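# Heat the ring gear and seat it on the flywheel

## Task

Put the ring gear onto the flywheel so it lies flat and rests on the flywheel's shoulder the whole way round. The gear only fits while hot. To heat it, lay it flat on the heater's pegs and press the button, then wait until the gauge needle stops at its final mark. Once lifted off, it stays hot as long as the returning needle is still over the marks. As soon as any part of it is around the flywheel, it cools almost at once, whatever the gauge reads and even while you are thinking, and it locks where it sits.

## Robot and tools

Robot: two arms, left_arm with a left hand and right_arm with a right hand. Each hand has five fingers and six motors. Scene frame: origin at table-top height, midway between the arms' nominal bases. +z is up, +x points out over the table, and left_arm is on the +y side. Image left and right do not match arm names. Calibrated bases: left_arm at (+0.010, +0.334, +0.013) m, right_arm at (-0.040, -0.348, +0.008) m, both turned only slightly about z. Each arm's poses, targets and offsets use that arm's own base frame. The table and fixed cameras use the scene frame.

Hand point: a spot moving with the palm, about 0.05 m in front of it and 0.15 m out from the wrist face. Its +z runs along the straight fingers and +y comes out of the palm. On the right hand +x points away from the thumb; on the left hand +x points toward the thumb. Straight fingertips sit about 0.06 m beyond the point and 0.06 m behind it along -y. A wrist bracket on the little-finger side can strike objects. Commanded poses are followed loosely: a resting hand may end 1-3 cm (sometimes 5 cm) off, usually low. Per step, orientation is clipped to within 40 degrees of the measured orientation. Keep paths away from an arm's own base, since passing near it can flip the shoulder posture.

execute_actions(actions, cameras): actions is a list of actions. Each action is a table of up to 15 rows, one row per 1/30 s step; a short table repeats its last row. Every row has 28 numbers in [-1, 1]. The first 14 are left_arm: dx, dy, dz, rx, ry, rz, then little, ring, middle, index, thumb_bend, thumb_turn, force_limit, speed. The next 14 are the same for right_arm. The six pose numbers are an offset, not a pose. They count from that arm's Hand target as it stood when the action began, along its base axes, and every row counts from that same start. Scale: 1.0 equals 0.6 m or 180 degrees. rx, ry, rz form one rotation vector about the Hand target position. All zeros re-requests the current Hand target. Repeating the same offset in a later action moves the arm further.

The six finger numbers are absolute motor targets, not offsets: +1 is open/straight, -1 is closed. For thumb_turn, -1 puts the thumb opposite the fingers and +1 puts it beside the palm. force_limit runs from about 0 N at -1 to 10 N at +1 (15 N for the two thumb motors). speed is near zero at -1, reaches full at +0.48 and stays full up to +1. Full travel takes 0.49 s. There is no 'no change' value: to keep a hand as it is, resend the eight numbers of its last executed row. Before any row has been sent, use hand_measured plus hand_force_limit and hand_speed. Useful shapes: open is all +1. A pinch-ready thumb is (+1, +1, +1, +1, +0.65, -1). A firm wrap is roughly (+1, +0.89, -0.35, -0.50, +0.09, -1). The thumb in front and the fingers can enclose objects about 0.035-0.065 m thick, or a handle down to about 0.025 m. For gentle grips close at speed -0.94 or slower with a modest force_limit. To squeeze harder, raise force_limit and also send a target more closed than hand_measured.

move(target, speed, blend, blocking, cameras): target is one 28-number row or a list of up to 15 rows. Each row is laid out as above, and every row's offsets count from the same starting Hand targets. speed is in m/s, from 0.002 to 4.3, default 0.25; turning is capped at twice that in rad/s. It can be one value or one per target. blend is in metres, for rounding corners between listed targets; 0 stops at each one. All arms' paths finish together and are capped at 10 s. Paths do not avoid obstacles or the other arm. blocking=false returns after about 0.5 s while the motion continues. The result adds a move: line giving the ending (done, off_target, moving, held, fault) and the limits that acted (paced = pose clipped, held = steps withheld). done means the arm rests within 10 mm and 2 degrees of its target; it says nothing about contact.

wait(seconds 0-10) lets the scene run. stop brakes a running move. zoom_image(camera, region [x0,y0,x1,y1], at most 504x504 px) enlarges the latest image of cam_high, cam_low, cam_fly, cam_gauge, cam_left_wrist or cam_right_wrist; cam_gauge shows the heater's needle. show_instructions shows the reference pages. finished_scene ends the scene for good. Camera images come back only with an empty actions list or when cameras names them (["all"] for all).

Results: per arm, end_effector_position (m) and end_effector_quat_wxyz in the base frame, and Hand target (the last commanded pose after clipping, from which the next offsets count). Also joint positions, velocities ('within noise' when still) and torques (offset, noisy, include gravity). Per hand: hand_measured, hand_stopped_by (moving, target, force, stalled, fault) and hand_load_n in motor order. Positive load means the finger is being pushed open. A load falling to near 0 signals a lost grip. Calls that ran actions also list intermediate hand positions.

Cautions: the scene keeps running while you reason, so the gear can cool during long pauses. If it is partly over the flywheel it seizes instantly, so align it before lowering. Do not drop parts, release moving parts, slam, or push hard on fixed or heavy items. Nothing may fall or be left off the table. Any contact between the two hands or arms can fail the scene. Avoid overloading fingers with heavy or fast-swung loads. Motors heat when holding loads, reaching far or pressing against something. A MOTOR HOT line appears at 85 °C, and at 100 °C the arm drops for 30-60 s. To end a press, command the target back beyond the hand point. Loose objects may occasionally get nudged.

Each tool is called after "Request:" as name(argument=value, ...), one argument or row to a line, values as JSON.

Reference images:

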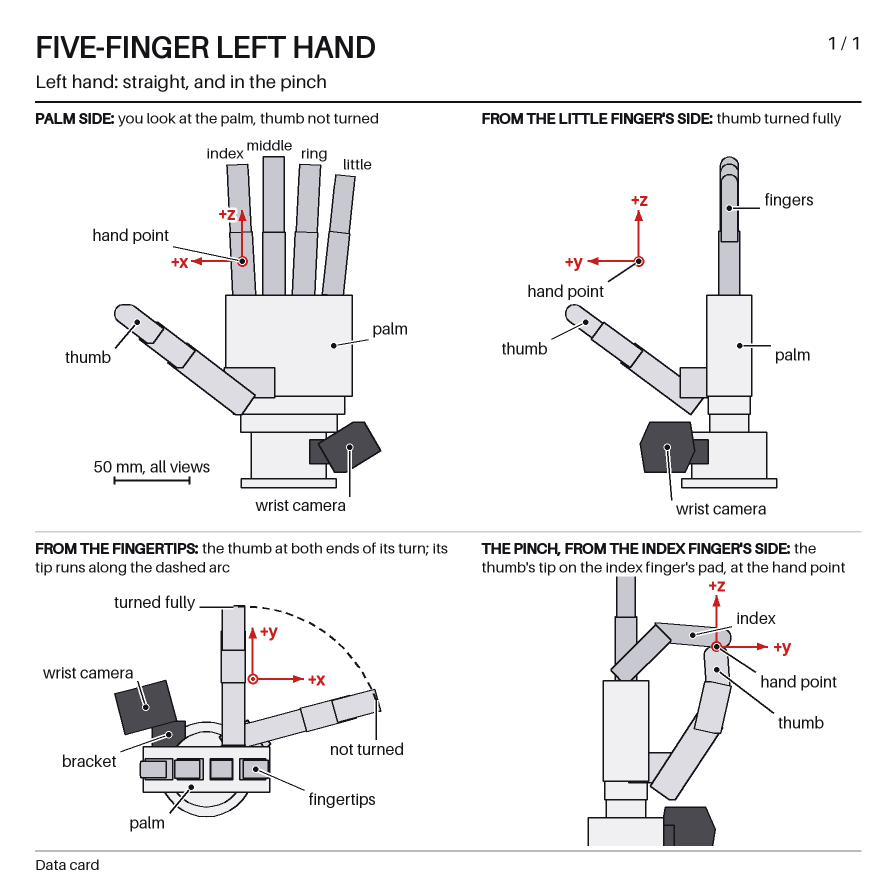

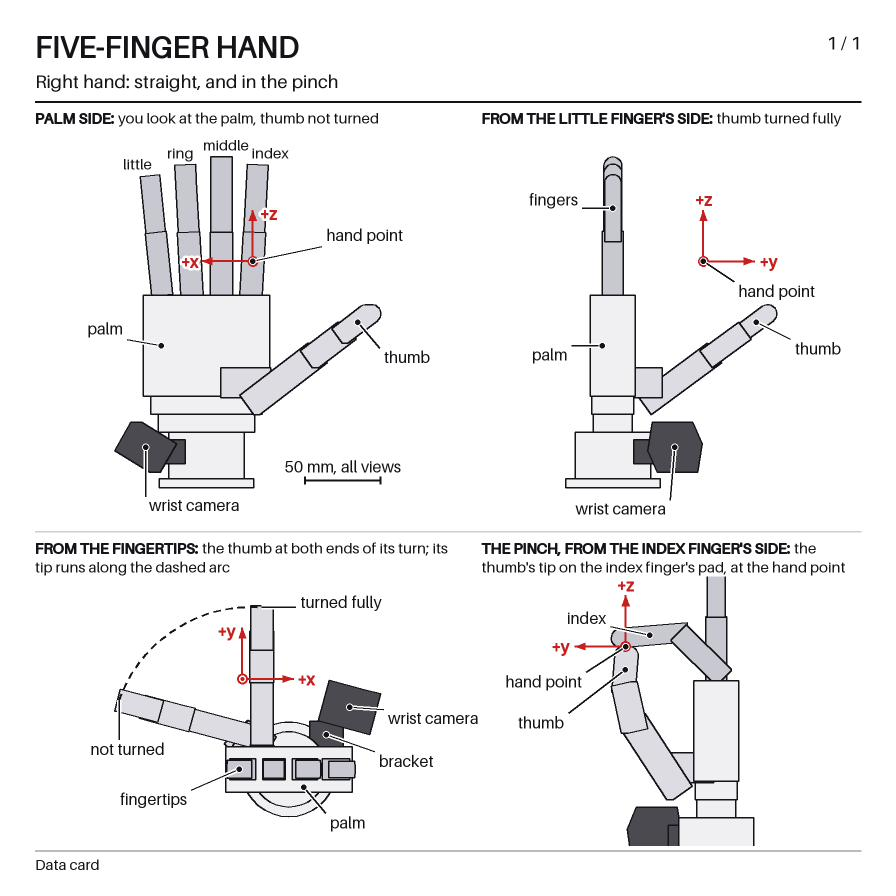

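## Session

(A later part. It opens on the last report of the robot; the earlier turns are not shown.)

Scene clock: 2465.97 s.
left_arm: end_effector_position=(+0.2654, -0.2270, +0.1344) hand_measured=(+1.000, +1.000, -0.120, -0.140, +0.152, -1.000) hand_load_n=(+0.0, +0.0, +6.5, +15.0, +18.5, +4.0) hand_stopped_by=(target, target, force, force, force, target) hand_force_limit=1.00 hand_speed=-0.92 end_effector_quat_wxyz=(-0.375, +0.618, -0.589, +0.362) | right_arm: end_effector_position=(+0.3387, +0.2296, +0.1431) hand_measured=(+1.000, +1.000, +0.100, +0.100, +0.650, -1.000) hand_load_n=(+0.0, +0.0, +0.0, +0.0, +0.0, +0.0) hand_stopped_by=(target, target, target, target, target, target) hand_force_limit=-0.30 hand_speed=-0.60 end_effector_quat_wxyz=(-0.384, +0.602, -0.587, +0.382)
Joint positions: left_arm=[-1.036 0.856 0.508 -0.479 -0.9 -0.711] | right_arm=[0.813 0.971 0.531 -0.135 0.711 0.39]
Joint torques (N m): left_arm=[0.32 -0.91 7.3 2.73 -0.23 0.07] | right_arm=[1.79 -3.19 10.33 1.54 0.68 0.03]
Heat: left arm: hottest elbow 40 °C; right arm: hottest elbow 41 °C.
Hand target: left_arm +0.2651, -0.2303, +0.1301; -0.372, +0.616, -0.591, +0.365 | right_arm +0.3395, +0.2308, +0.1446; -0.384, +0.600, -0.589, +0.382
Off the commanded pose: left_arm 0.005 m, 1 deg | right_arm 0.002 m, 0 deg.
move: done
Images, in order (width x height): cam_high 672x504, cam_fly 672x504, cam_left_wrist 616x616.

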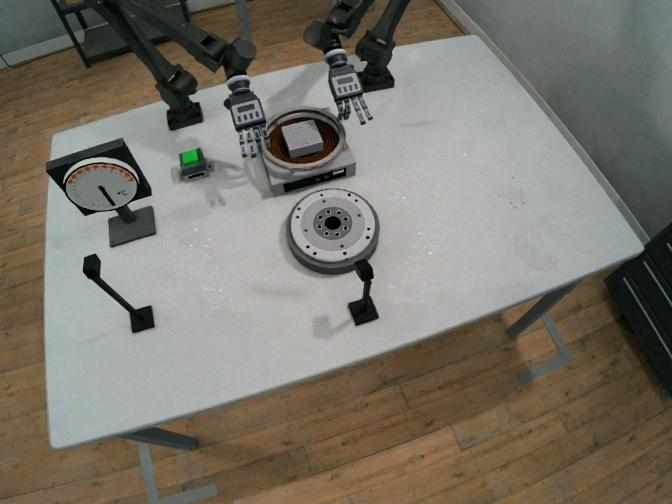

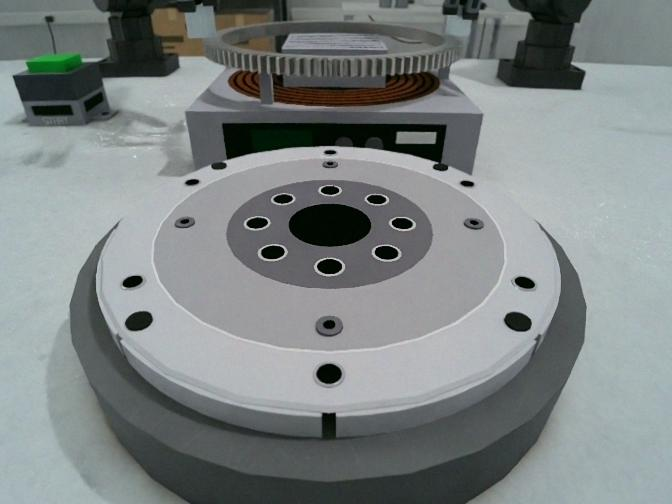

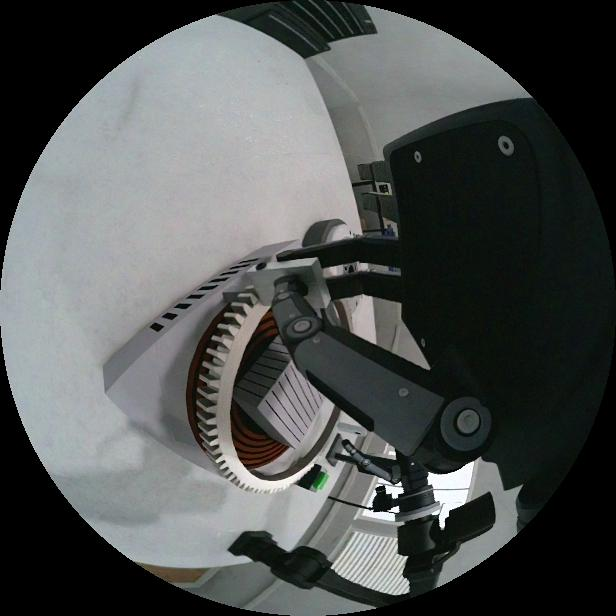

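Request:
move(
  target=[
    [0,0,0,0,0,0,1,1,-0.6,-0.7,-0.2,-1,1.0,-0.92,0,0,0.2,0,0,0,1,1,0.1,0.1,0.65,-1,-0.3,-0.6],
    [0,0,0,0,0,0,1,1,-0.6,-0.7,-0.2,-1,1.0,-0.92,-0.2492,-0.3747,0.1257,0,0.3646,0,-1,-1,-1,1,1,1,-0.3,-0.1],
    [0,0,0,0,0,0,1,1,-0.6,-0.7,-0.2,-1,1.0,-0.92,-0.2492,-0.3747,-0.0143,0,0.3646,0,-1,-1,-1,1,1,1,-0.3,-0.1],
  ],
  speed=[0.2,0.25,0.15],
  blend=[0.03,0,0],
  cameras=["cam_high","cam_right_wrist","cam_gauge"],
)

Scene clock: 2486.40 s.
left_arm: end_effector_position=(+0.2654, -0.2270, +0.1344) hand_measured=(+1.000, +1.000, -0.120, -0.140, +0.152, -1.000) hand_load_n=(+0.0, -0.5, +6.5, +15.0, +18.0, +3.5) hand_stopped_by=(target, target, force, force, force, target) hand_force_limit=1.00 hand_speed=-0.92 end_effector_quat_wxyz=(-0.375, +0.618, -0.589, +0.362) | right_arm: end_effector_position=(+0.1896, +0.0081, +0.1400) hand_measured=(-1.000, -1.000, -1.000, +1.000, +1.000, +1.000) hand_load_n=(+0.0, +0.0, +0.0, +0.0, +0.0, +0.0) hand_stopped_by=(target, target, target, target, target, target) hand_force_limit=-0.30 hand_speed=-0.10 end_effector_quat_wxyz=(-0.004, +0.712, -0.702, +0.000)
Joint positions: left_arm=[-1.036 0.856 0.508 -0.479 -0.9 -0.711] | right_arm=[-0.09 1.005 0.798 -1.36 -0.006 -0.104]
Joint torques (N m): left_arm=[0.32 -0.91 7.32 2.73 -0.23 0.05] | right_arm=[0.44 -2.37 8.44 0.62 -0.08 -0.1]
Heat: left arm: hottest elbow 40 °C; right arm: hottest elbow 40 °C.
Hand target: left_arm +0.2651, -0.2303, +0.1301; -0.372, +0.616, -0.591, +0.365 | right_arm +0.1899, +0.0060, +0.1360; -0.003, +0.711, -0.703, -0.004
Off the commanded pose: left_arm 0.005 m, 1 deg | right_arm 0.004 m, 0 deg.
move: done; target 2's new numbers were sent with right_arm's hand 0.027 m and 3 deg from that target
Images, in order (width x height): cam_high 672x504, cam_gauge 672x504, cam_right_wrist 616x616.

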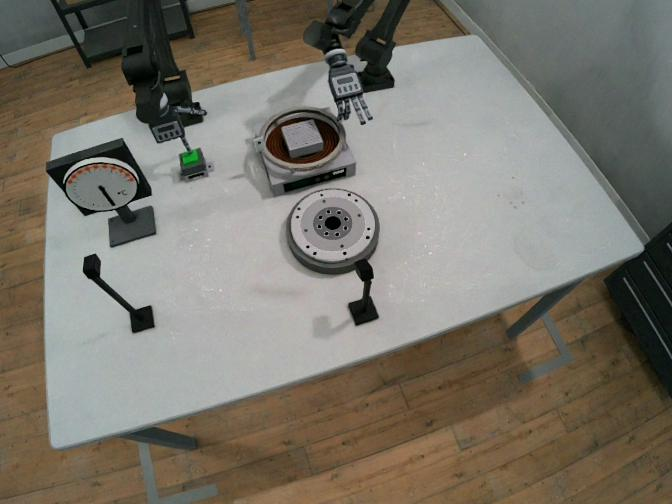

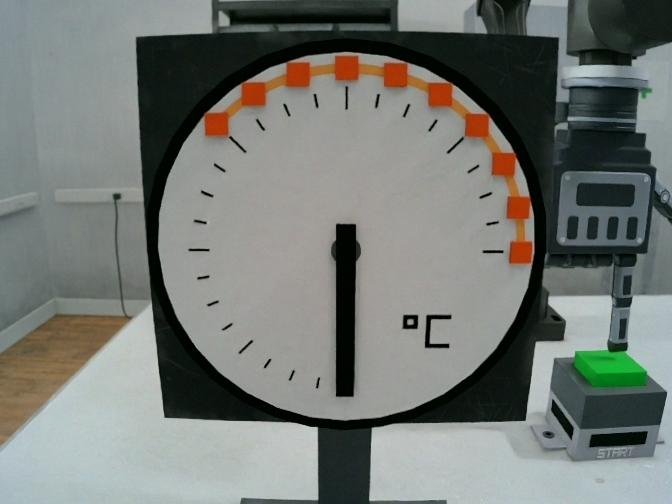

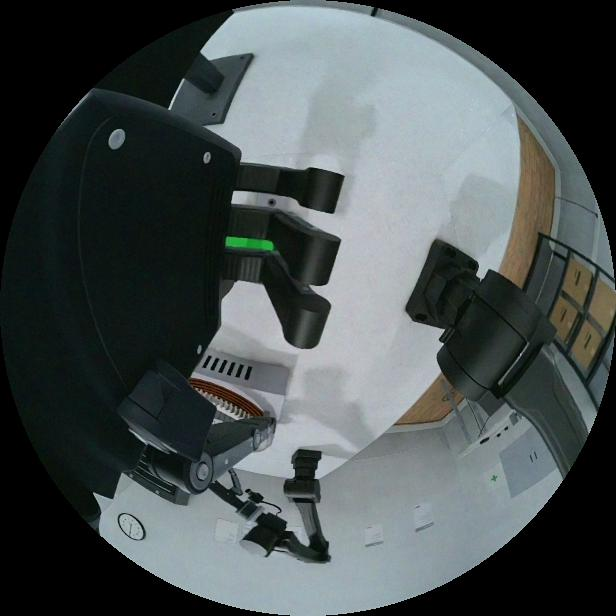

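Request:
move(
  target=[
    [0,0,0,0,0,0,1,1,-0.6,-0.7,-0.2,-1,1.0,-0.92,0.0132,0.0055,-0.0347,0,0,0,-1,-1,-1,1,1,1,-0.3,-0.1],
    [0,0,0,0,0,0,1,1,-0.6,-0.7,-0.2,-1,1.0,-0.92,0.0132,0.0055,0.12,0,0,0,-1,-1,-1,1,1,1,-0.3,-0.1],
  ],
  speed=[0.05,0.15],
  cameras=["cam_gauge","cam_fly"],
)

Scene clock: 2495.47 s.
left_arm: end_effector_position=(+0.2654, -0.2270, +0.1344) hand_measured=(+1.000, +1.000, -0.120, -0.140, +0.152, -1.000) hand_load_n=(+0.0, +0.0, +6.5, +15.0, +18.0, +4.0) hand_stopped_by=(target, target, force, force, force, target) hand_force_limit=1.00 hand_speed=-0.92 end_effector_quat_wxyz=(-0.375, +0.618, -0.589, +0.362) | right_arm: end_effector_position=(+0.1818, +0.0093, +0.1875) hand_measured=(-1.000, -1.000, -1.000, +1.000, +1.000, +1.000) hand_load_n=(+0.0, +0.0, +0.0, +0.0, +0.0, +0.0) hand_stopped_by=(target, target, target, target, target, target) hand_force_limit=-0.30 hand_speed=-0.10 end_effector_quat_wxyz=(+0.016, +0.711, -0.702, -0.025)
Joint positions: left_arm=[-1.036 0.856 0.508 -0.479 -0.9 -0.711] | right_arm=[-0.09 1.012 0.917 -1.534 -0.008 -0.103]
Joint torques (N m): left_arm=[0.38 -1.03 7.31 2.74 -0.23 0.06] | right_arm=[2.43 -3.6 14.61 -0.25 -0.02 0.01]
Heat: left arm: hottest elbow 40 °C; right arm: hottest elbow 40 °C.
Hand target: left_arm +0.2651, -0.2303, +0.1301; -0.372, +0.616, -0.591, +0.365 | right_arm +0.1979, +0.0093, +0.2081; -0.004, +0.711, -0.703, -0.004
Off the commanded pose: left_arm 0.005 m, 1 deg | right_arm 0.026 m, 3 deg.
move: off_target (right_arm)
Images, in order (width x height): cam_fly 672x504, cam_gauge 672x504.

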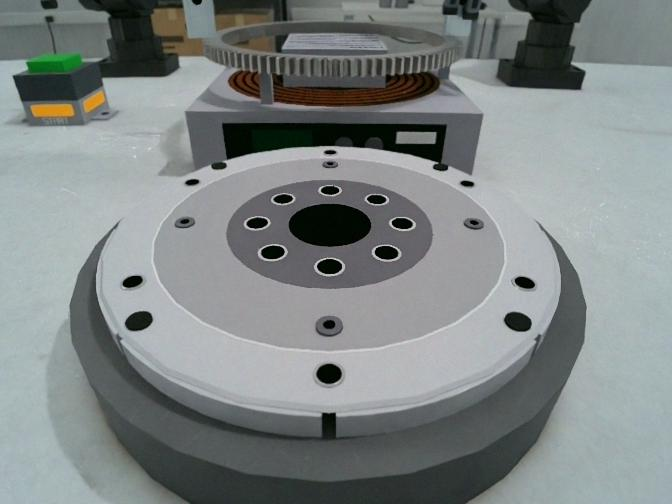

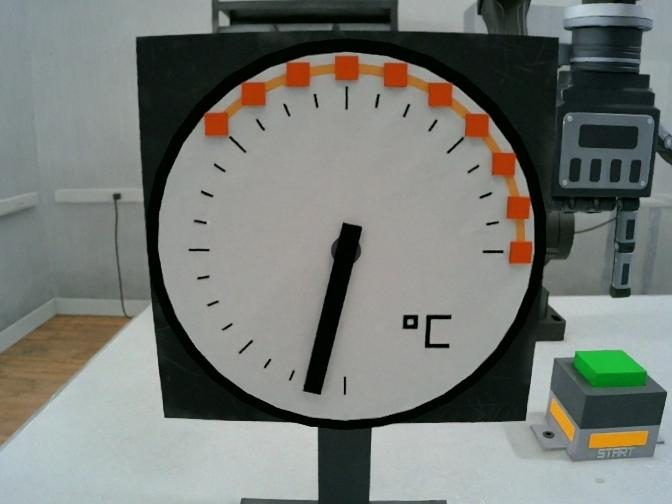

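Request:
move(
  target=[
    [0,0,0,0,0,0,1,1,-0.6,-0.7,-0.2,-1,1.0,-0.92,0.2285,0.3178,0.1032,0,-0.35,0,-1,-1,-1,1,1,1,-0.3,-0.1],
    [0,0,0,0,0,0,1,1,-0.6,-0.7,-0.2,-1,1.0,-0.92,0.2285,0.3718,0.0032,0,-0.35,0,1,1,0.1,0.1,0.65,-1,-0.3,-0.1],
    [0,0,0,0,0,0,1,1,-0.6,-0.7,-0.2,-1,1.0,-0.92,0.2285,0.3718,-0.05,0,-0.35,0,1,1,0.1,0.1,0.65,-1,-0.3,-0.1],
  ],
  speed=[0.25,0.15,0.12],
  cameras=["cam_fly","cam_right_wrist","cam_gauge"],
)

Request:
zoom_image(
  camera="cam_right_wrist",
  region=[236, 210, 416, 390],
)

Request:
zoom_image(
  camera="cam_fly",
  region=[150, 0, 270, 90],
)

Scene clock: 2514.67 s.
left_arm: end_effector_position=(+0.2654, -0.2270, +0.1344) hand_measured=(+1.000, +1.000, -0.120, -0.140, +0.152, -1.000) hand_load_n=(+0.0, +0.0, +6.5, +15.0, +18.5, +3.5) hand_stopped_by=(target, target, force, force, force, target) hand_force_limit=1.00 hand_speed=-0.92 end_effector_quat_wxyz=(-0.375, +0.618, -0.589, +0.362) | right_arm: end_effector_position=(+0.3358, +0.2275, +0.1811) hand_measured=(+1.000, +1.000, +0.100, +0.100, +0.650, -1.000) hand_load_n=(+0.0, +0.0, +0.0, +0.0, +0.0, +0.0) hand_stopped_by=(target, target, target, target, target, target) hand_force_limit=-0.30 hand_speed=-0.10 end_effector_quat_wxyz=(-0.367, +0.609, -0.599, +0.370)
Joint positions: left_arm=[-1.036 0.856 0.508 -0.479 -0.9 -0.711] | right_arm=[0.803 0.924 0.643 -0.354 0.691 0.426]
Joint torques (N m): left_arm=[0.38 -0.91 7.31 2.76 -0.22 0.06] | right_arm=[2.78 -3.49 9.74 2.41 0.63 0.04]
Heat: left arm: hottest elbow 40 °C; right arm: hottest elbow 40 °C.
Hand target: left_arm +0.2651, -0.2303, +0.1301; -0.372, +0.616, -0.591, +0.365 | right_arm +0.3350, +0.2323, +0.1779; -0.370, +0.608, -0.598, +0.368
Off the commanded pose: left_arm 0.005 m, 1 deg | right_arm 0.006 m, 0 deg.
move: done
Images, in order (width x height): cam_fly 672x504, cam_gauge 672x504, cam_right_wrist 616x616.

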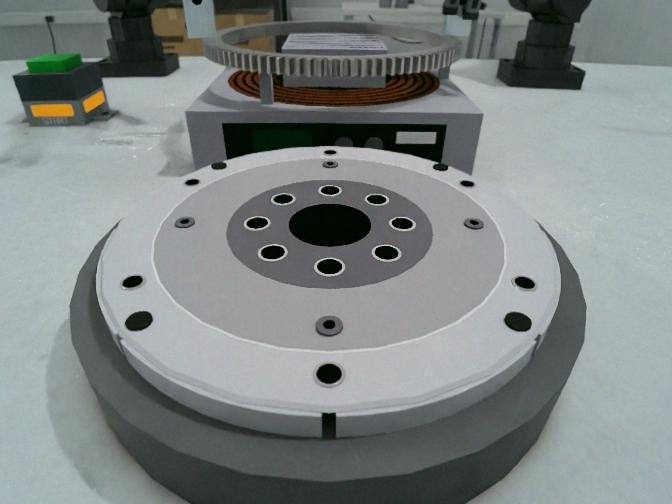

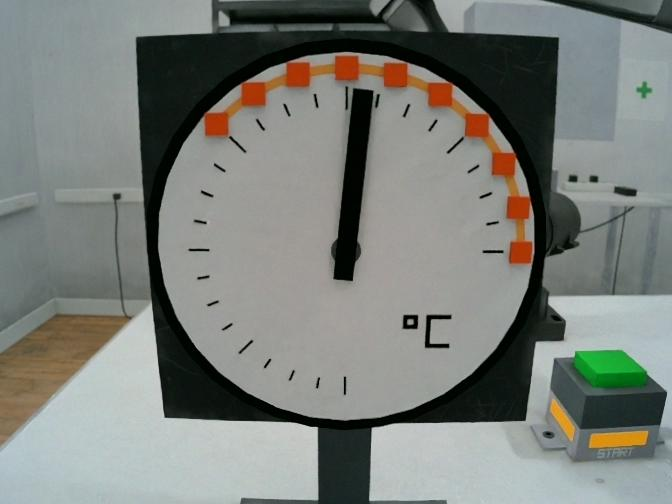

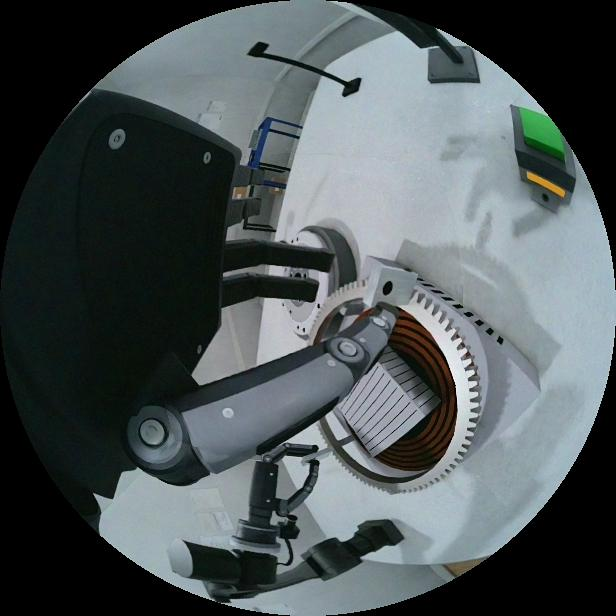

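Scaled by 2.800 from the camera's 616x616 image, which has a finer 880x880 frame.

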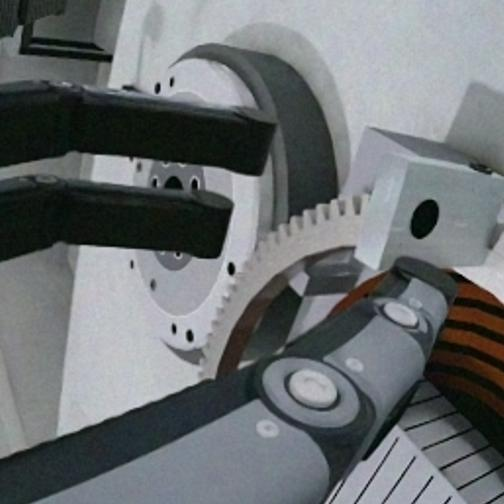

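Scaled by 4.200.

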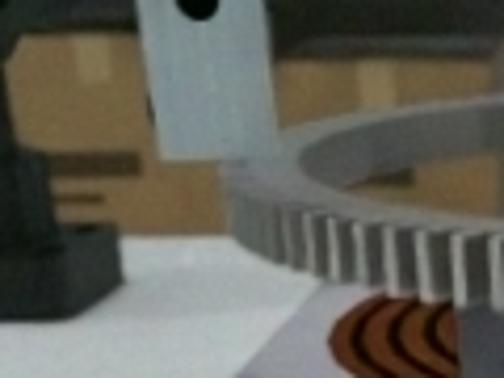

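Request:
move(
  target=[
    [0,0,0,0,0,0,1,1,-0.6,-0.7,-0.2,-1,1.0,-0.92,0.001,-0.04,0,0,0,0,1,1,0.1,0.1,0.65,-1,-0.3,-0.1],
    [0,0,0,0,0,0,1,1,-0.6,-0.7,-0.2,-1,1.0,-0.92,0.001,0.0037,0,0,0,0,1,1,0.1,0.1,0.65,-1,-0.3,-0.1],
    [0,0,0,0,0,0,1,1,-0.6,-0.7,-0.2,-1,1.0,-0.92,0.001,0.0037,-0.07,0,0,0,1,1,0.1,0.1,0.65,-1,-0.3,-0.1],
    [0,0,0,0,0,0,1,1,-0.6,-0.7,-0.2,-1,1.0,-0.92,0.001,0.0037,-0.07,0,0,0,1,1,-0.3,-0.35,0.15,-1,-0.8,-0.9],
  ],
  speed=0.12,
  cameras=["cam_fly","cam_right_wrist","cam_gauge"],
)

Request:
zoom_image(
  camera="cam_fly",
  region=[150, 0, 270, 90],
)

Request:
zoom_image(
  camera="cam_right_wrist",
  region=[236, 210, 416, 390],
)

Scene clock: 2545.67 s.
left_arm: end_effector_position=(+0.2654, -0.2271, +0.1345) hand_measured=(+1.000, +1.000, -0.120, -0.140, +0.152, -1.000) hand_load_n=(+0.0, +0.0, +7.0, +14.5, +18.0, +3.5) hand_stopped_by=(target, target, force, force, force, target) hand_force_limit=1.00 hand_speed=-0.92 end_effector_quat_wxyz=(-0.375, +0.618, -0.589, +0.362) | right_arm: end_effector_position=(+0.3364, +0.2306, +0.1379) hand_measured=(+1.000, +1.000, -0.104, -0.188, +0.254, -1.000) hand_load_n=(+0.0, -0.5, +0.0, +1.5, +1.5, +0.0) hand_stopped_by=(target, target, force, force, force, target) hand_force_limit=-0.80 hand_speed=-0.90 end_effector_quat_wxyz=(-0.367, +0.609, -0.598, +0.370)
Joint positions: left_arm=[-1.036 0.856 0.508 -0.478 -0.9 -0.711] | right_arm=[0.808 0.988 0.558 -0.208 0.695 0.431]
Joint torques (N m): left_arm=[0.26 -1.03 7.3 2.67 -0.22 0.06] | right_arm=[2.78 -3.49 9.35 2.37 0.64 0.03]
Heat: left arm: hottest elbow 39 °C; right arm: hottest elbow 39 °C.
Hand target: left_arm +0.2651, -0.2303, +0.1301; -0.372, +0.616, -0.591, +0.365 | right_arm +0.3356, +0.2345, +0.1359; -0.370, +0.608, -0.598, +0.368
Off the commanded pose: left_arm 0.005 m, 1 deg | right_arm 0.004 m, 0 deg.
move: done
Images, in order (width x height): cam_fly 672x504, cam_gauge 672x504, cam_right_wrist 616x616.

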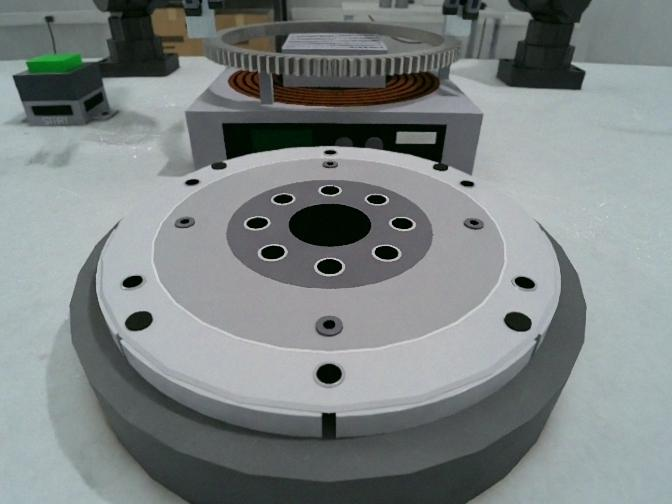

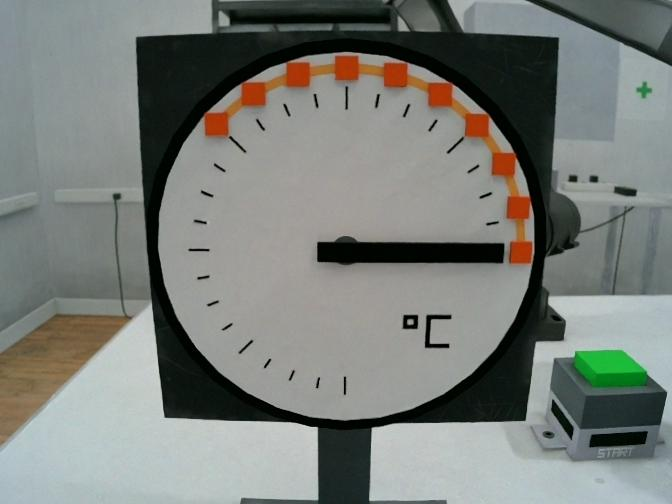

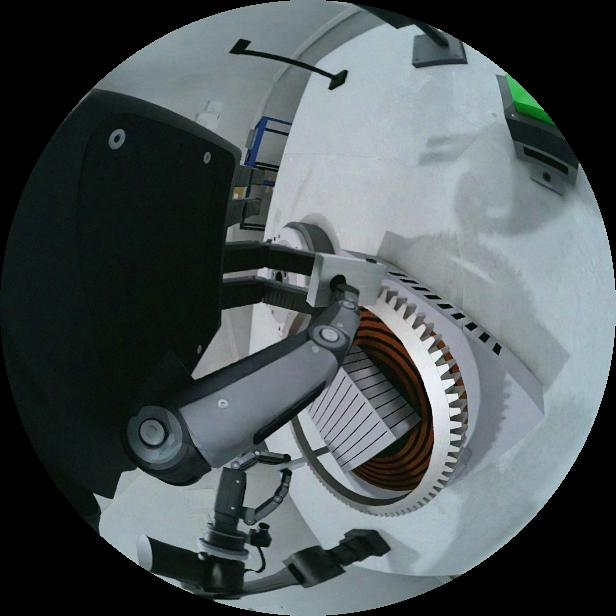

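Scaled by 4.200.

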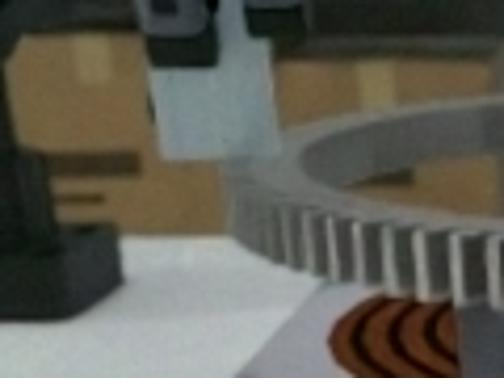

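Scaled by 2.800 from the camera's 616x616 image, which has a finer 880x880 frame.

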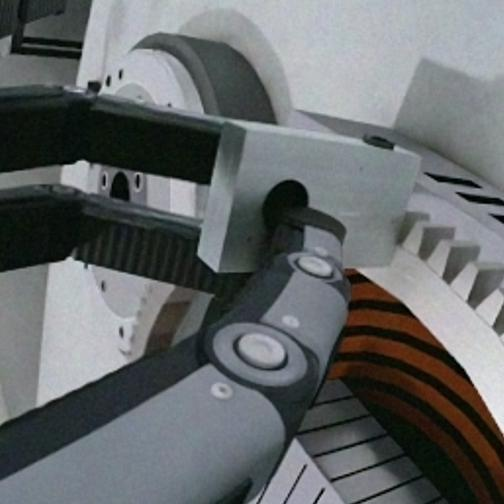

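Request:
move(
  target=[
    [0,0,0,0,0,0,1,1,-0.6,-0.7,-0.2,-1,1.0,-0.92,0,0,0,0,0,0,1,1,0.1,0.1,0.65,-1,-0.3,-0.3],
    [0,0,0,0,0,0,1,1,-0.6,-0.7,-0.2,-1,1.0,-0.92,0,-0.05,0.07,0,0,0,1,1,0.1,0.1,0.65,-1,-0.3,-0.3],
    [0,0,0,0,0,0,1,1,-0.6,-0.7,-0.2,-1,1.0,-0.92,0,-0.0067,0.07,0,0,0,1,1,0.1,0.1,0.65,-1,-0.3,-0.3],
    [0,0,0,0,0,0,1,1,-0.6,-0.7,-0.2,-1,1.0,-0.92,0,-0.0067,0,0,0,0,1,1,0.1,0.1,0.65,-1,-0.3,-0.3],
    [0,0,0,0,0,0,1,1,-0.6,-0.7,-0.2,-1,1.0,-0.92,0,-0.0067,0,0,0,0,1,1,-0.3,-0.35,0.15,-1,-0.8,-0.9],
  ],
  speed=0.12,
  cameras=["cam_fly","cam_gauge"],
)

Request:
zoom_image(
  camera="cam_fly",
  region=[150, 0, 270, 90],
)

Scene clock: 2560.30 s.
left_arm: end_effector_position=(+0.2654, -0.2271, +0.1345) hand_measured=(+1.000, +1.000, -0.120, -0.140, +0.152, -1.000) hand_load_n=(+0.0, +0.0, +7.0, +14.5, +18.0, +3.5) hand_stopped_by=(target, target, force, force, force, target) hand_force_limit=1.00 hand_speed=-0.92 end_effector_quat_wxyz=(-0.375, +0.618, -0.589, +0.362) | right_arm: end_effector_position=(+0.3368, +0.2272, +0.1396) hand_measured=(+1.000, +1.000, -0.114, -0.188, +0.258, -1.000) hand_load_n=(+0.0, +0.0, +0.0, +1.0, +1.5, +0.0) hand_stopped_by=(target, target, force, force, force, target) hand_force_limit=-0.80 hand_speed=-0.90 end_effector_quat_wxyz=(-0.368, +0.608, -0.598, +0.370)
Joint positions: left_arm=[-1.036 0.856 0.508 -0.478 -0.9 -0.711] | right_arm=[0.798 0.976 0.554 -0.207 0.687 0.423]
Joint torques (N m): left_arm=[0.38 -0.91 7.3 2.73 -0.22 0.06] | right_arm=[2.32 -3.02 9.18 2.29 0.65 0.02]
Heat: left arm: hottest elbow 39 °C; right arm: hottest elbow 38 °C.
Hand target: left_arm +0.2651, -0.2303, +0.1301; -0.372, +0.616, -0.591, +0.365 | right_arm +0.3357, +0.2305, +0.1359; -0.370, +0.608, -0.598, +0.368
Off the commanded pose: left_arm 0.005 m, 1 deg | right_arm 0.005 m, 0 deg.
move: done
Images, in order (width x height): cam_fly 672x504, cam_gauge 672x504.

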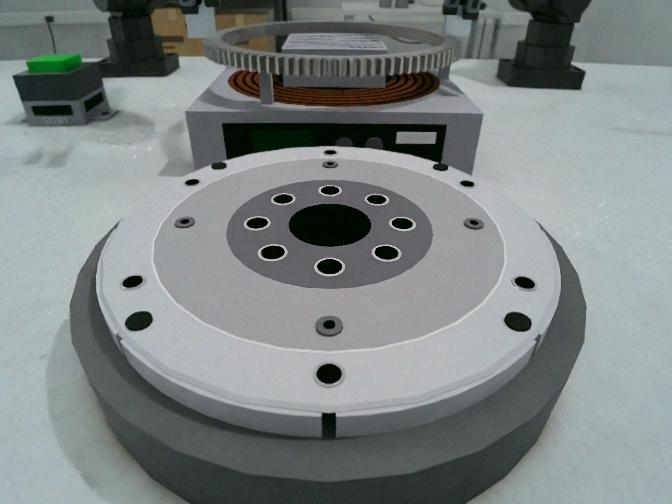

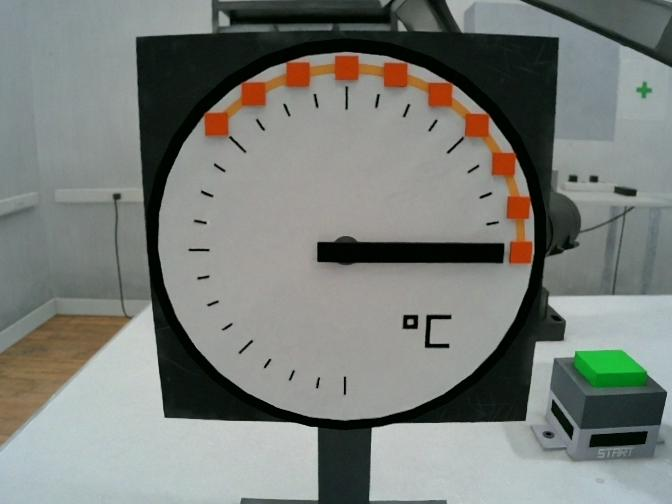

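Scaled by 4.200.

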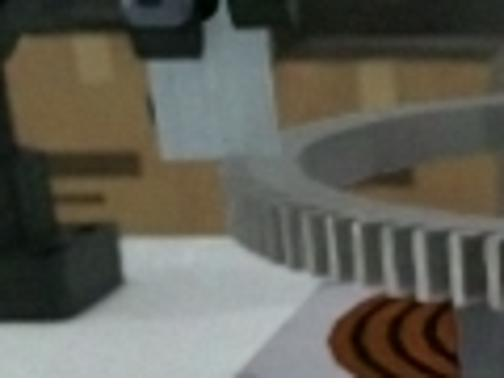

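Request:
move(
  target=[
    [0,0,0,0,0,0,1,1,-0.6,-0.7,-0.2,-1,1.0,-0.92,0,0,0,0,0,0,1,1,0.1,0.1,0.65,-1,-0.3,-0.3],
    [0,0,0,0,0,0,1,1,-0.6,-0.7,-0.2,-1,1.0,-0.92,0,-0.05,0.07,0,0,0,1,1,0.1,0.1,0.65,-1,-0.3,-0.3],
    [0,0,0,0,0,0,1,1,-0.6,-0.7,-0.2,-1,1.0,-0.92,0,-0.002,0.07,0,0,0,1,1,0.1,0.1,0.65,-1,-0.3,-0.3],
    [0,0,0,0,0,0,1,1,-0.6,-0.7,-0.2,-1,1.0,-0.92,0,-0.002,-0.002,0,0,0,1,1,0.1,0.1,0.65,-1,-0.3,-0.3],
    [0,0,0,0,0,0,1,1,-0.6,-0.7,-0.2,-1,1.0,-0.92,0,-0.002,-0.002,0,0,0,1,1,-0.3,-0.35,0.15,-1,-0.8,-0.9],
  ],
  speed=0.12,
  cameras=["cam_fly"],
)

Request:
zoom_image(
  camera="cam_fly",
  region=[150, 0, 270, 90],
)

Scene clock: 2575.80 s.
left_arm: end_effector_position=(+0.2654, -0.2271, +0.1345) hand_measured=(+1.000, +1.000, -0.120, -0.140, +0.152, -1.000) hand_load_n=(+0.0, +0.0, +7.0, +14.5, +18.0, +3.5) hand_stopped_by=(target, target, force, force, force, target) hand_force_limit=1.00 hand_speed=-0.92 end_effector_quat_wxyz=(-0.375, +0.618, -0.589, +0.362) | right_arm: end_effector_position=(+0.3367, +0.2260, +0.1383) hand_measured=(+1.000, +1.000, -0.114, -0.188, +0.258, -1.000) hand_load_n=(+0.0, +0.0, +0.0, +1.0, +1.5, +0.0) hand_stopped_by=(target, target, force, force, force, target) hand_force_limit=-0.80 hand_speed=-0.90 end_effector_quat_wxyz=(-0.368, +0.608, -0.598, +0.370)
Joint positions: left_arm=[-1.036 0.856 0.508 -0.478 -0.9 -0.711] | right_arm=[0.796 0.975 0.549 -0.203 0.684 0.421]
Joint torques (N m): left_arm=[0.32 -0.97 7.31 2.71 -0.22 0.06] | right_arm=[2.37 -2.84 9.25 2.39 0.64 0.01]
Heat: left arm: hottest elbow 39 °C; right arm: hottest elbow 38 °C.
Hand target: left_arm +0.2651, -0.2303, +0.1301; -0.372, +0.616, -0.591, +0.365 | right_arm +0.3357, +0.2293, +0.1348; -0.370, +0.608, -0.598, +0.368
Off the commanded pose: left_arm 0.005 m, 1 deg | right_arm 0.005 m, 0 deg.
move: done
Images, in order (width x height): cam_fly 672x504.

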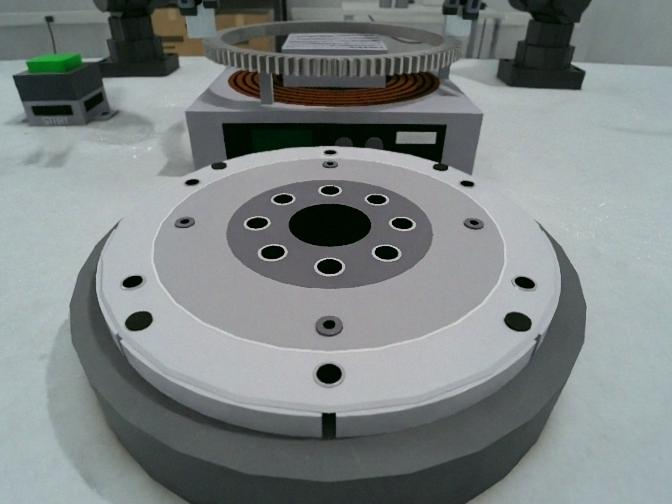

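Scaled by 4.200.

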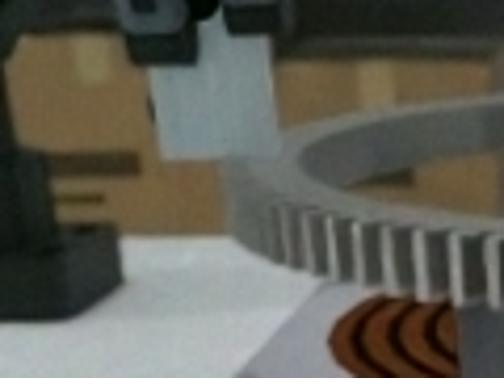

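Request:
move(
  target=[0,0,0,0,0,0,1,1,-0.6,-0.7,-0.2,-1,1.0,-0.92,0,0,0,0,0,0,1,1,-0.6,-0.7,-0.2,-1,1.0,-0.92],
  cameras=["cam_fly","cam_left_wrist"],
)

Request:
zoom_image(
  camera="cam_fly",
  region=[400, 0, 520, 90],
)

Request:
zoom_image(
  camera="cam_left_wrist",
  region=[200, 210, 380, 390],
)

Scene clock: 2591.43 s.
left_arm: end_effector_position=(+0.2654, -0.2271, +0.1345) hand_measured=(+1.000, +1.000, -0.120, -0.140, +0.152, -1.000) hand_load_n=(+0.0, +0.0, +7.0, +14.5, +17.5, +3.5) hand_stopped_by=(target, target, force, force, force, target) hand_force_limit=1.00 hand_speed=-0.92 end_effector_quat_wxyz=(-0.375, +0.618, -0.589, +0.362) | right_arm: end_effector_position=(+0.3367, +0.2261, +0.1379) hand_measured=(+1.000, +1.000, -0.150, -0.214, +0.228, -1.000) hand_load_n=(+0.0, +0.0, +11.5, +9.5, +13.5, +0.0) hand_stopped_by=(target, target, force, force, force, target) hand_force_limit=1.00 hand_speed=-0.92 end_effector_quat_wxyz=(-0.368, +0.608, -0.598, +0.370)
Joint positions: left_arm=[-1.036 0.856 0.508 -0.478 -0.9 -0.711] | right_arm=[0.796 0.976 0.549 -0.202 0.684 0.421]
Joint torques (N m): left_arm=[0.38 -0.97 7.32 2.73 -0.23 0.05] | right_arm=[2.9 -3.25 9.32 2.48 0.65 0.05]
Heat: left arm: hottest elbow 39 °C; right arm: hottest elbow 38 °C.
Hand target: left_arm +0.2651, -0.2303, +0.1301; -0.372, +0.616, -0.591, +0.365 | right_arm +0.3356, +0.2293, +0.1348; -0.370, +0.608, -0.598, +0.368
Off the commanded pose: left_arm 0.005 m, 1 deg | right_arm 0.005 m, 0 deg.
move: done
Images, in order (width x height): cam_fly 672x504, cam_left_wrist 616x616.

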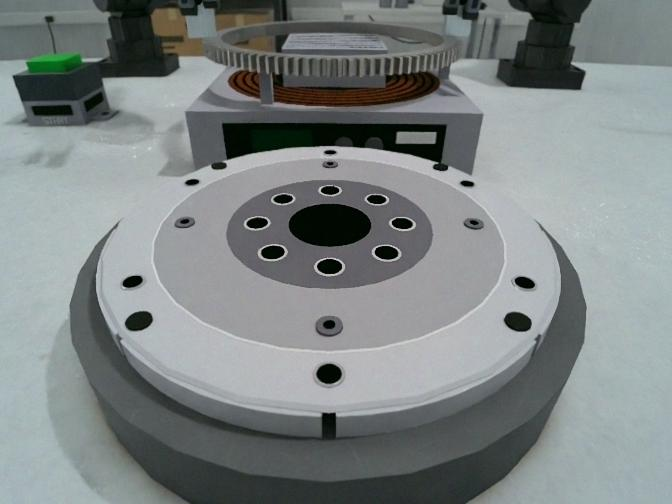

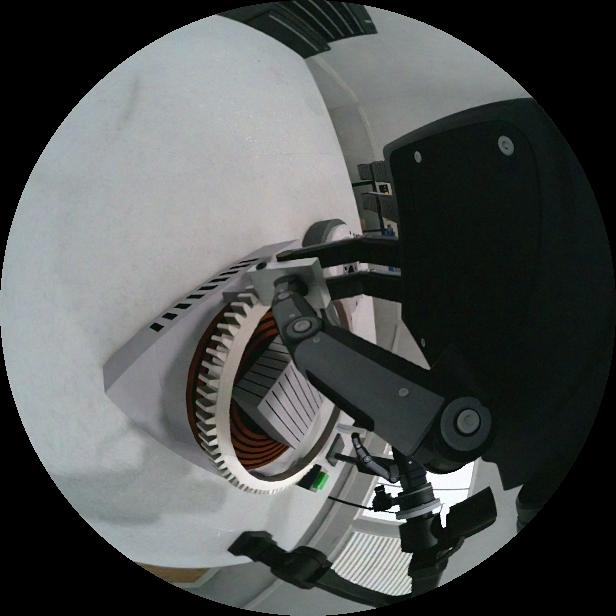

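Scaled by 4.200.

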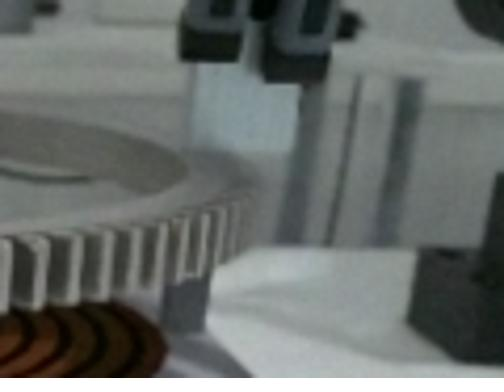

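Scaled by 2.800 from the camera's 616x616 image, which has a finer 880x880 frame.

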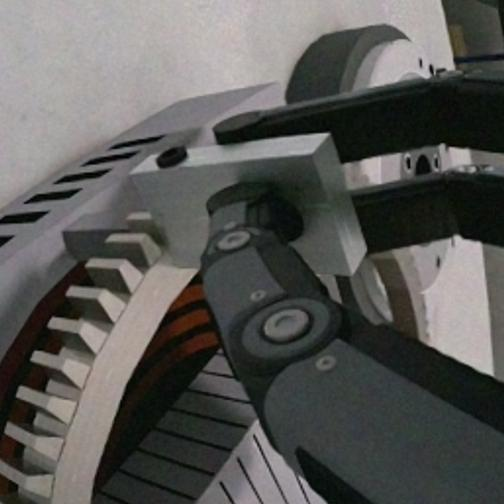

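Request:
move(
  target=[
    [0,0,0,0,0,0,1,1,0.1,0.1,0.65,-1,-0.3,-0.3,0,0,0,0,0,0,1,1,-0.6,-0.7,-0.2,-1,1.0,-0.92],
    [0,0.05,0.07,0,0,0,1,1,0.1,0.1,0.65,-1,-0.3,-0.3,0,0,0,0,0,0,1,1,-0.6,-0.7,-0.2,-1,1.0,-0.92],
    [0,-0.0032,0.07,0,0,0,1,1,0.1,0.1,0.65,-1,-0.3,-0.3,0,0,0,0,0,0,1,1,-0.6,-0.7,-0.2,-1,1.0,-0.92],
    [0,-0.0032,0.0023,0,0,0,1,1,0.1,0.1,0.65,-1,-0.3,-0.3,0,0,0,0,0,0,1,1,-0.6,-0.7,-0.2,-1,1.0,-0.92],
    [0,-0.0032,0.0023,0,0,0,1,1,-0.3,-0.35,0.15,-1,-0.8,-0.9,0,0,0,0,0,0,1,1,-0.6,-0.7,-0.2,-1,1.0,-0.92],
  ],
  speed=0.12,
  cameras=["cam_fly","cam_gauge"],
)

Request:
zoom_image(
  camera="cam_fly",
  region=[400, 0, 520, 90],
)

Scene clock: 2654.13 s.
left_arm: end_effector_position=(+0.2666, -0.2301, +0.1378) hand_measured=(+1.000, +1.000, -0.094, -0.122, +0.190, -1.000) hand_load_n=(+0.0, -0.5, +0.0, +1.0, +2.0, +0.5) hand_stopped_by=(target, target, force, force, force, target) hand_force_limit=-0.80 hand_speed=-0.90 end_effector_quat_wxyz=(-0.373, +0.617, -0.589, +0.365) | right_arm: end_effector_position=(+0.3367, +0.2261, +0.1379) hand_measured=(+1.000, +1.000, -0.150, -0.214, +0.228, -1.000) hand_load_n=(+0.0, +0.0, +11.0, +10.0, +13.5, +0.0) hand_stopped_by=(target, target, force, force, force, target) hand_force_limit=1.00 hand_speed=-0.92 end_effector_quat_wxyz=(-0.368, +0.608, -0.598, +0.370)
Joint positions: left_arm=[-1.037 0.858 0.516 -0.475 -0.897 -0.706] | right_arm=[0.796 0.976 0.549 -0.202 0.684 0.421]
Joint torques (N m): left_arm=[0.09 -0.67 7.19 2.39 -0.45 -0.03] | right_arm=[2.2 -3.08 9.24 2.3 0.63 0.02]
Heat: left arm: hottest elbow 39 °C; right arm: hottest elbow 38 °C.
Hand target: left_arm +0.2651, -0.2322, +0.1315; -0.372, +0.616, -0.591, +0.365 | right_arm +0.3356, +0.2293, +0.1348; -0.370, +0.608, -0.598, +0.368
Off the commanded pose: left_arm 0.007 m, 0 deg | right_arm 0.005 m, 0 deg.
move: done
Images, in order (width x height): cam_fly 672x504, cam_gauge 672x504.

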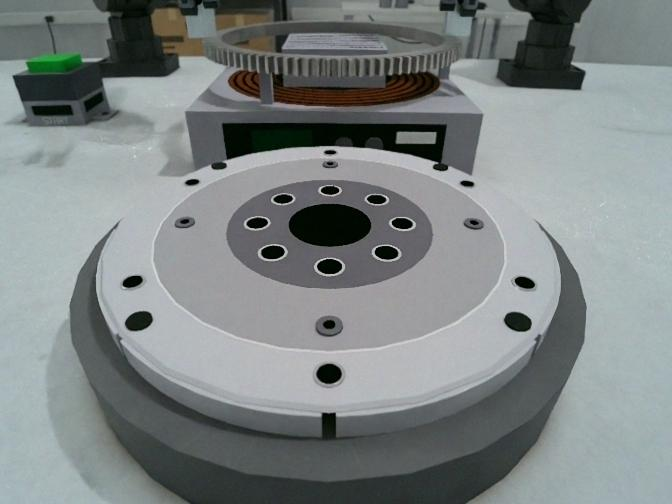

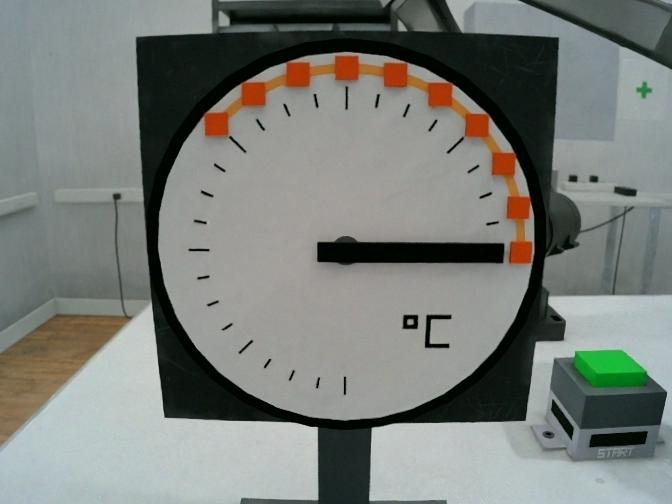

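Scaled by 4.200.

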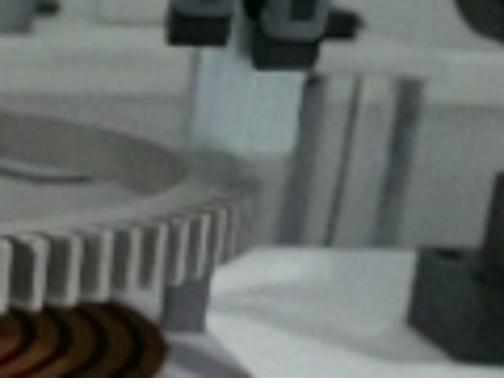

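Request:
move(
  target=[0,0,0,0,0,0,1,1,-0.6,-0.7,-0.2,-1,1.0,-0.92,0,0,0,0,0,0,1,1,-0.6,-0.7,-0.2,-1,1.0,-0.92],
  cameras=["cam_fly","cam_gauge"],
)

Scene clock: 2681.90 s.
left_arm: end_effector_position=(+0.2669, -0.2302, +0.1375) hand_measured=(+1.000, +1.000, -0.128, -0.142, +0.164, -1.000) hand_load_n=(+0.0, +0.0, +11.0, +8.0, +14.0, +1.5) hand_stopped_by=(target, target, force, force, force, target) hand_force_limit=1.00 hand_speed=-0.92 end_effector_quat_wxyz=(-0.374, +0.617, -0.589, +0.365) | right_arm: end_effector_position=(+0.3367, +0.2261, +0.1379) hand_measured=(+1.000, +1.000, -0.150, -0.214, +0.228, -1.000) hand_load_n=(+0.0, +0.0, +11.0, +10.0, +14.0, +0.5) hand_stopped_by=(target, target, force, force, force, target) hand_force_limit=1.00 hand_speed=-0.92 end_effector_quat_wxyz=(-0.368, +0.608, -0.598, +0.370)
Joint positions: left_arm=[-1.037 0.861 0.516 -0.474 -0.899 -0.707] | right_arm=[0.796 0.976 0.549 -0.202 0.684 0.421]
Joint torques (N m): left_arm=[0.09 -1.08 7.24 2.3 -0.37 -0.02] | right_arm=[1.79 -3.66 9.24 2.22 0.63 0.03]
Heat: left arm: hottest elbow 37 °C; right arm: hottest elbow 38 °C.
Hand target: left_arm +0.2651, -0.2322, +0.1314; -0.372, +0.616, -0.591, +0.365 | right_arm +0.3356, +0.2293, +0.1348; -0.370, +0.608, -0.598, +0.368
Off the commanded pose: left_arm 0.007 m, 0 deg | right_arm 0.005 m, 0 deg.
move: done
Images, in order (width x height): cam_fly 672x504, cam_gauge 672x504.

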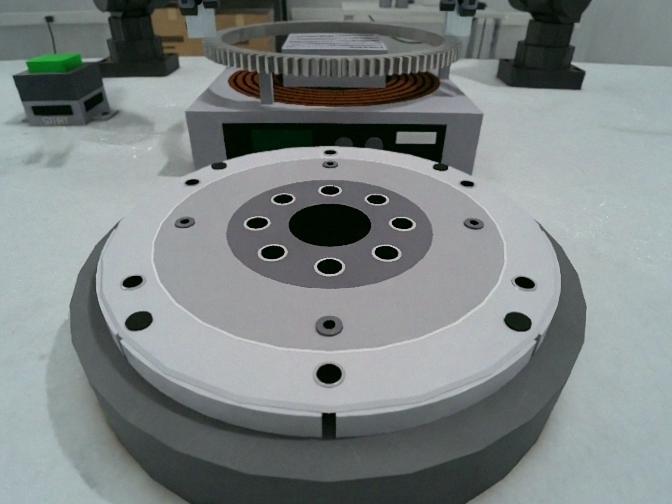

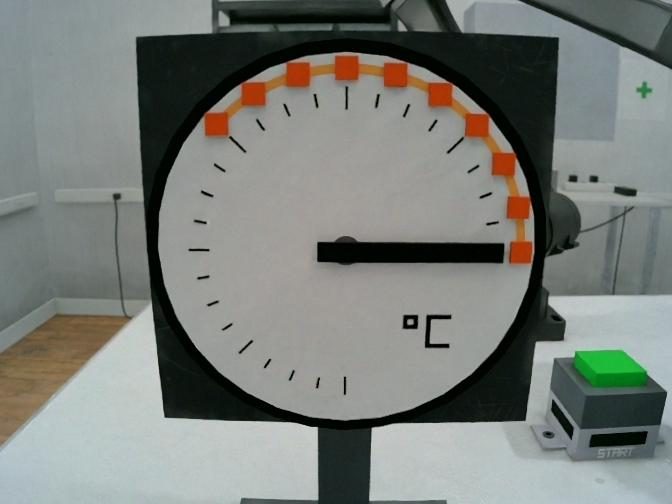

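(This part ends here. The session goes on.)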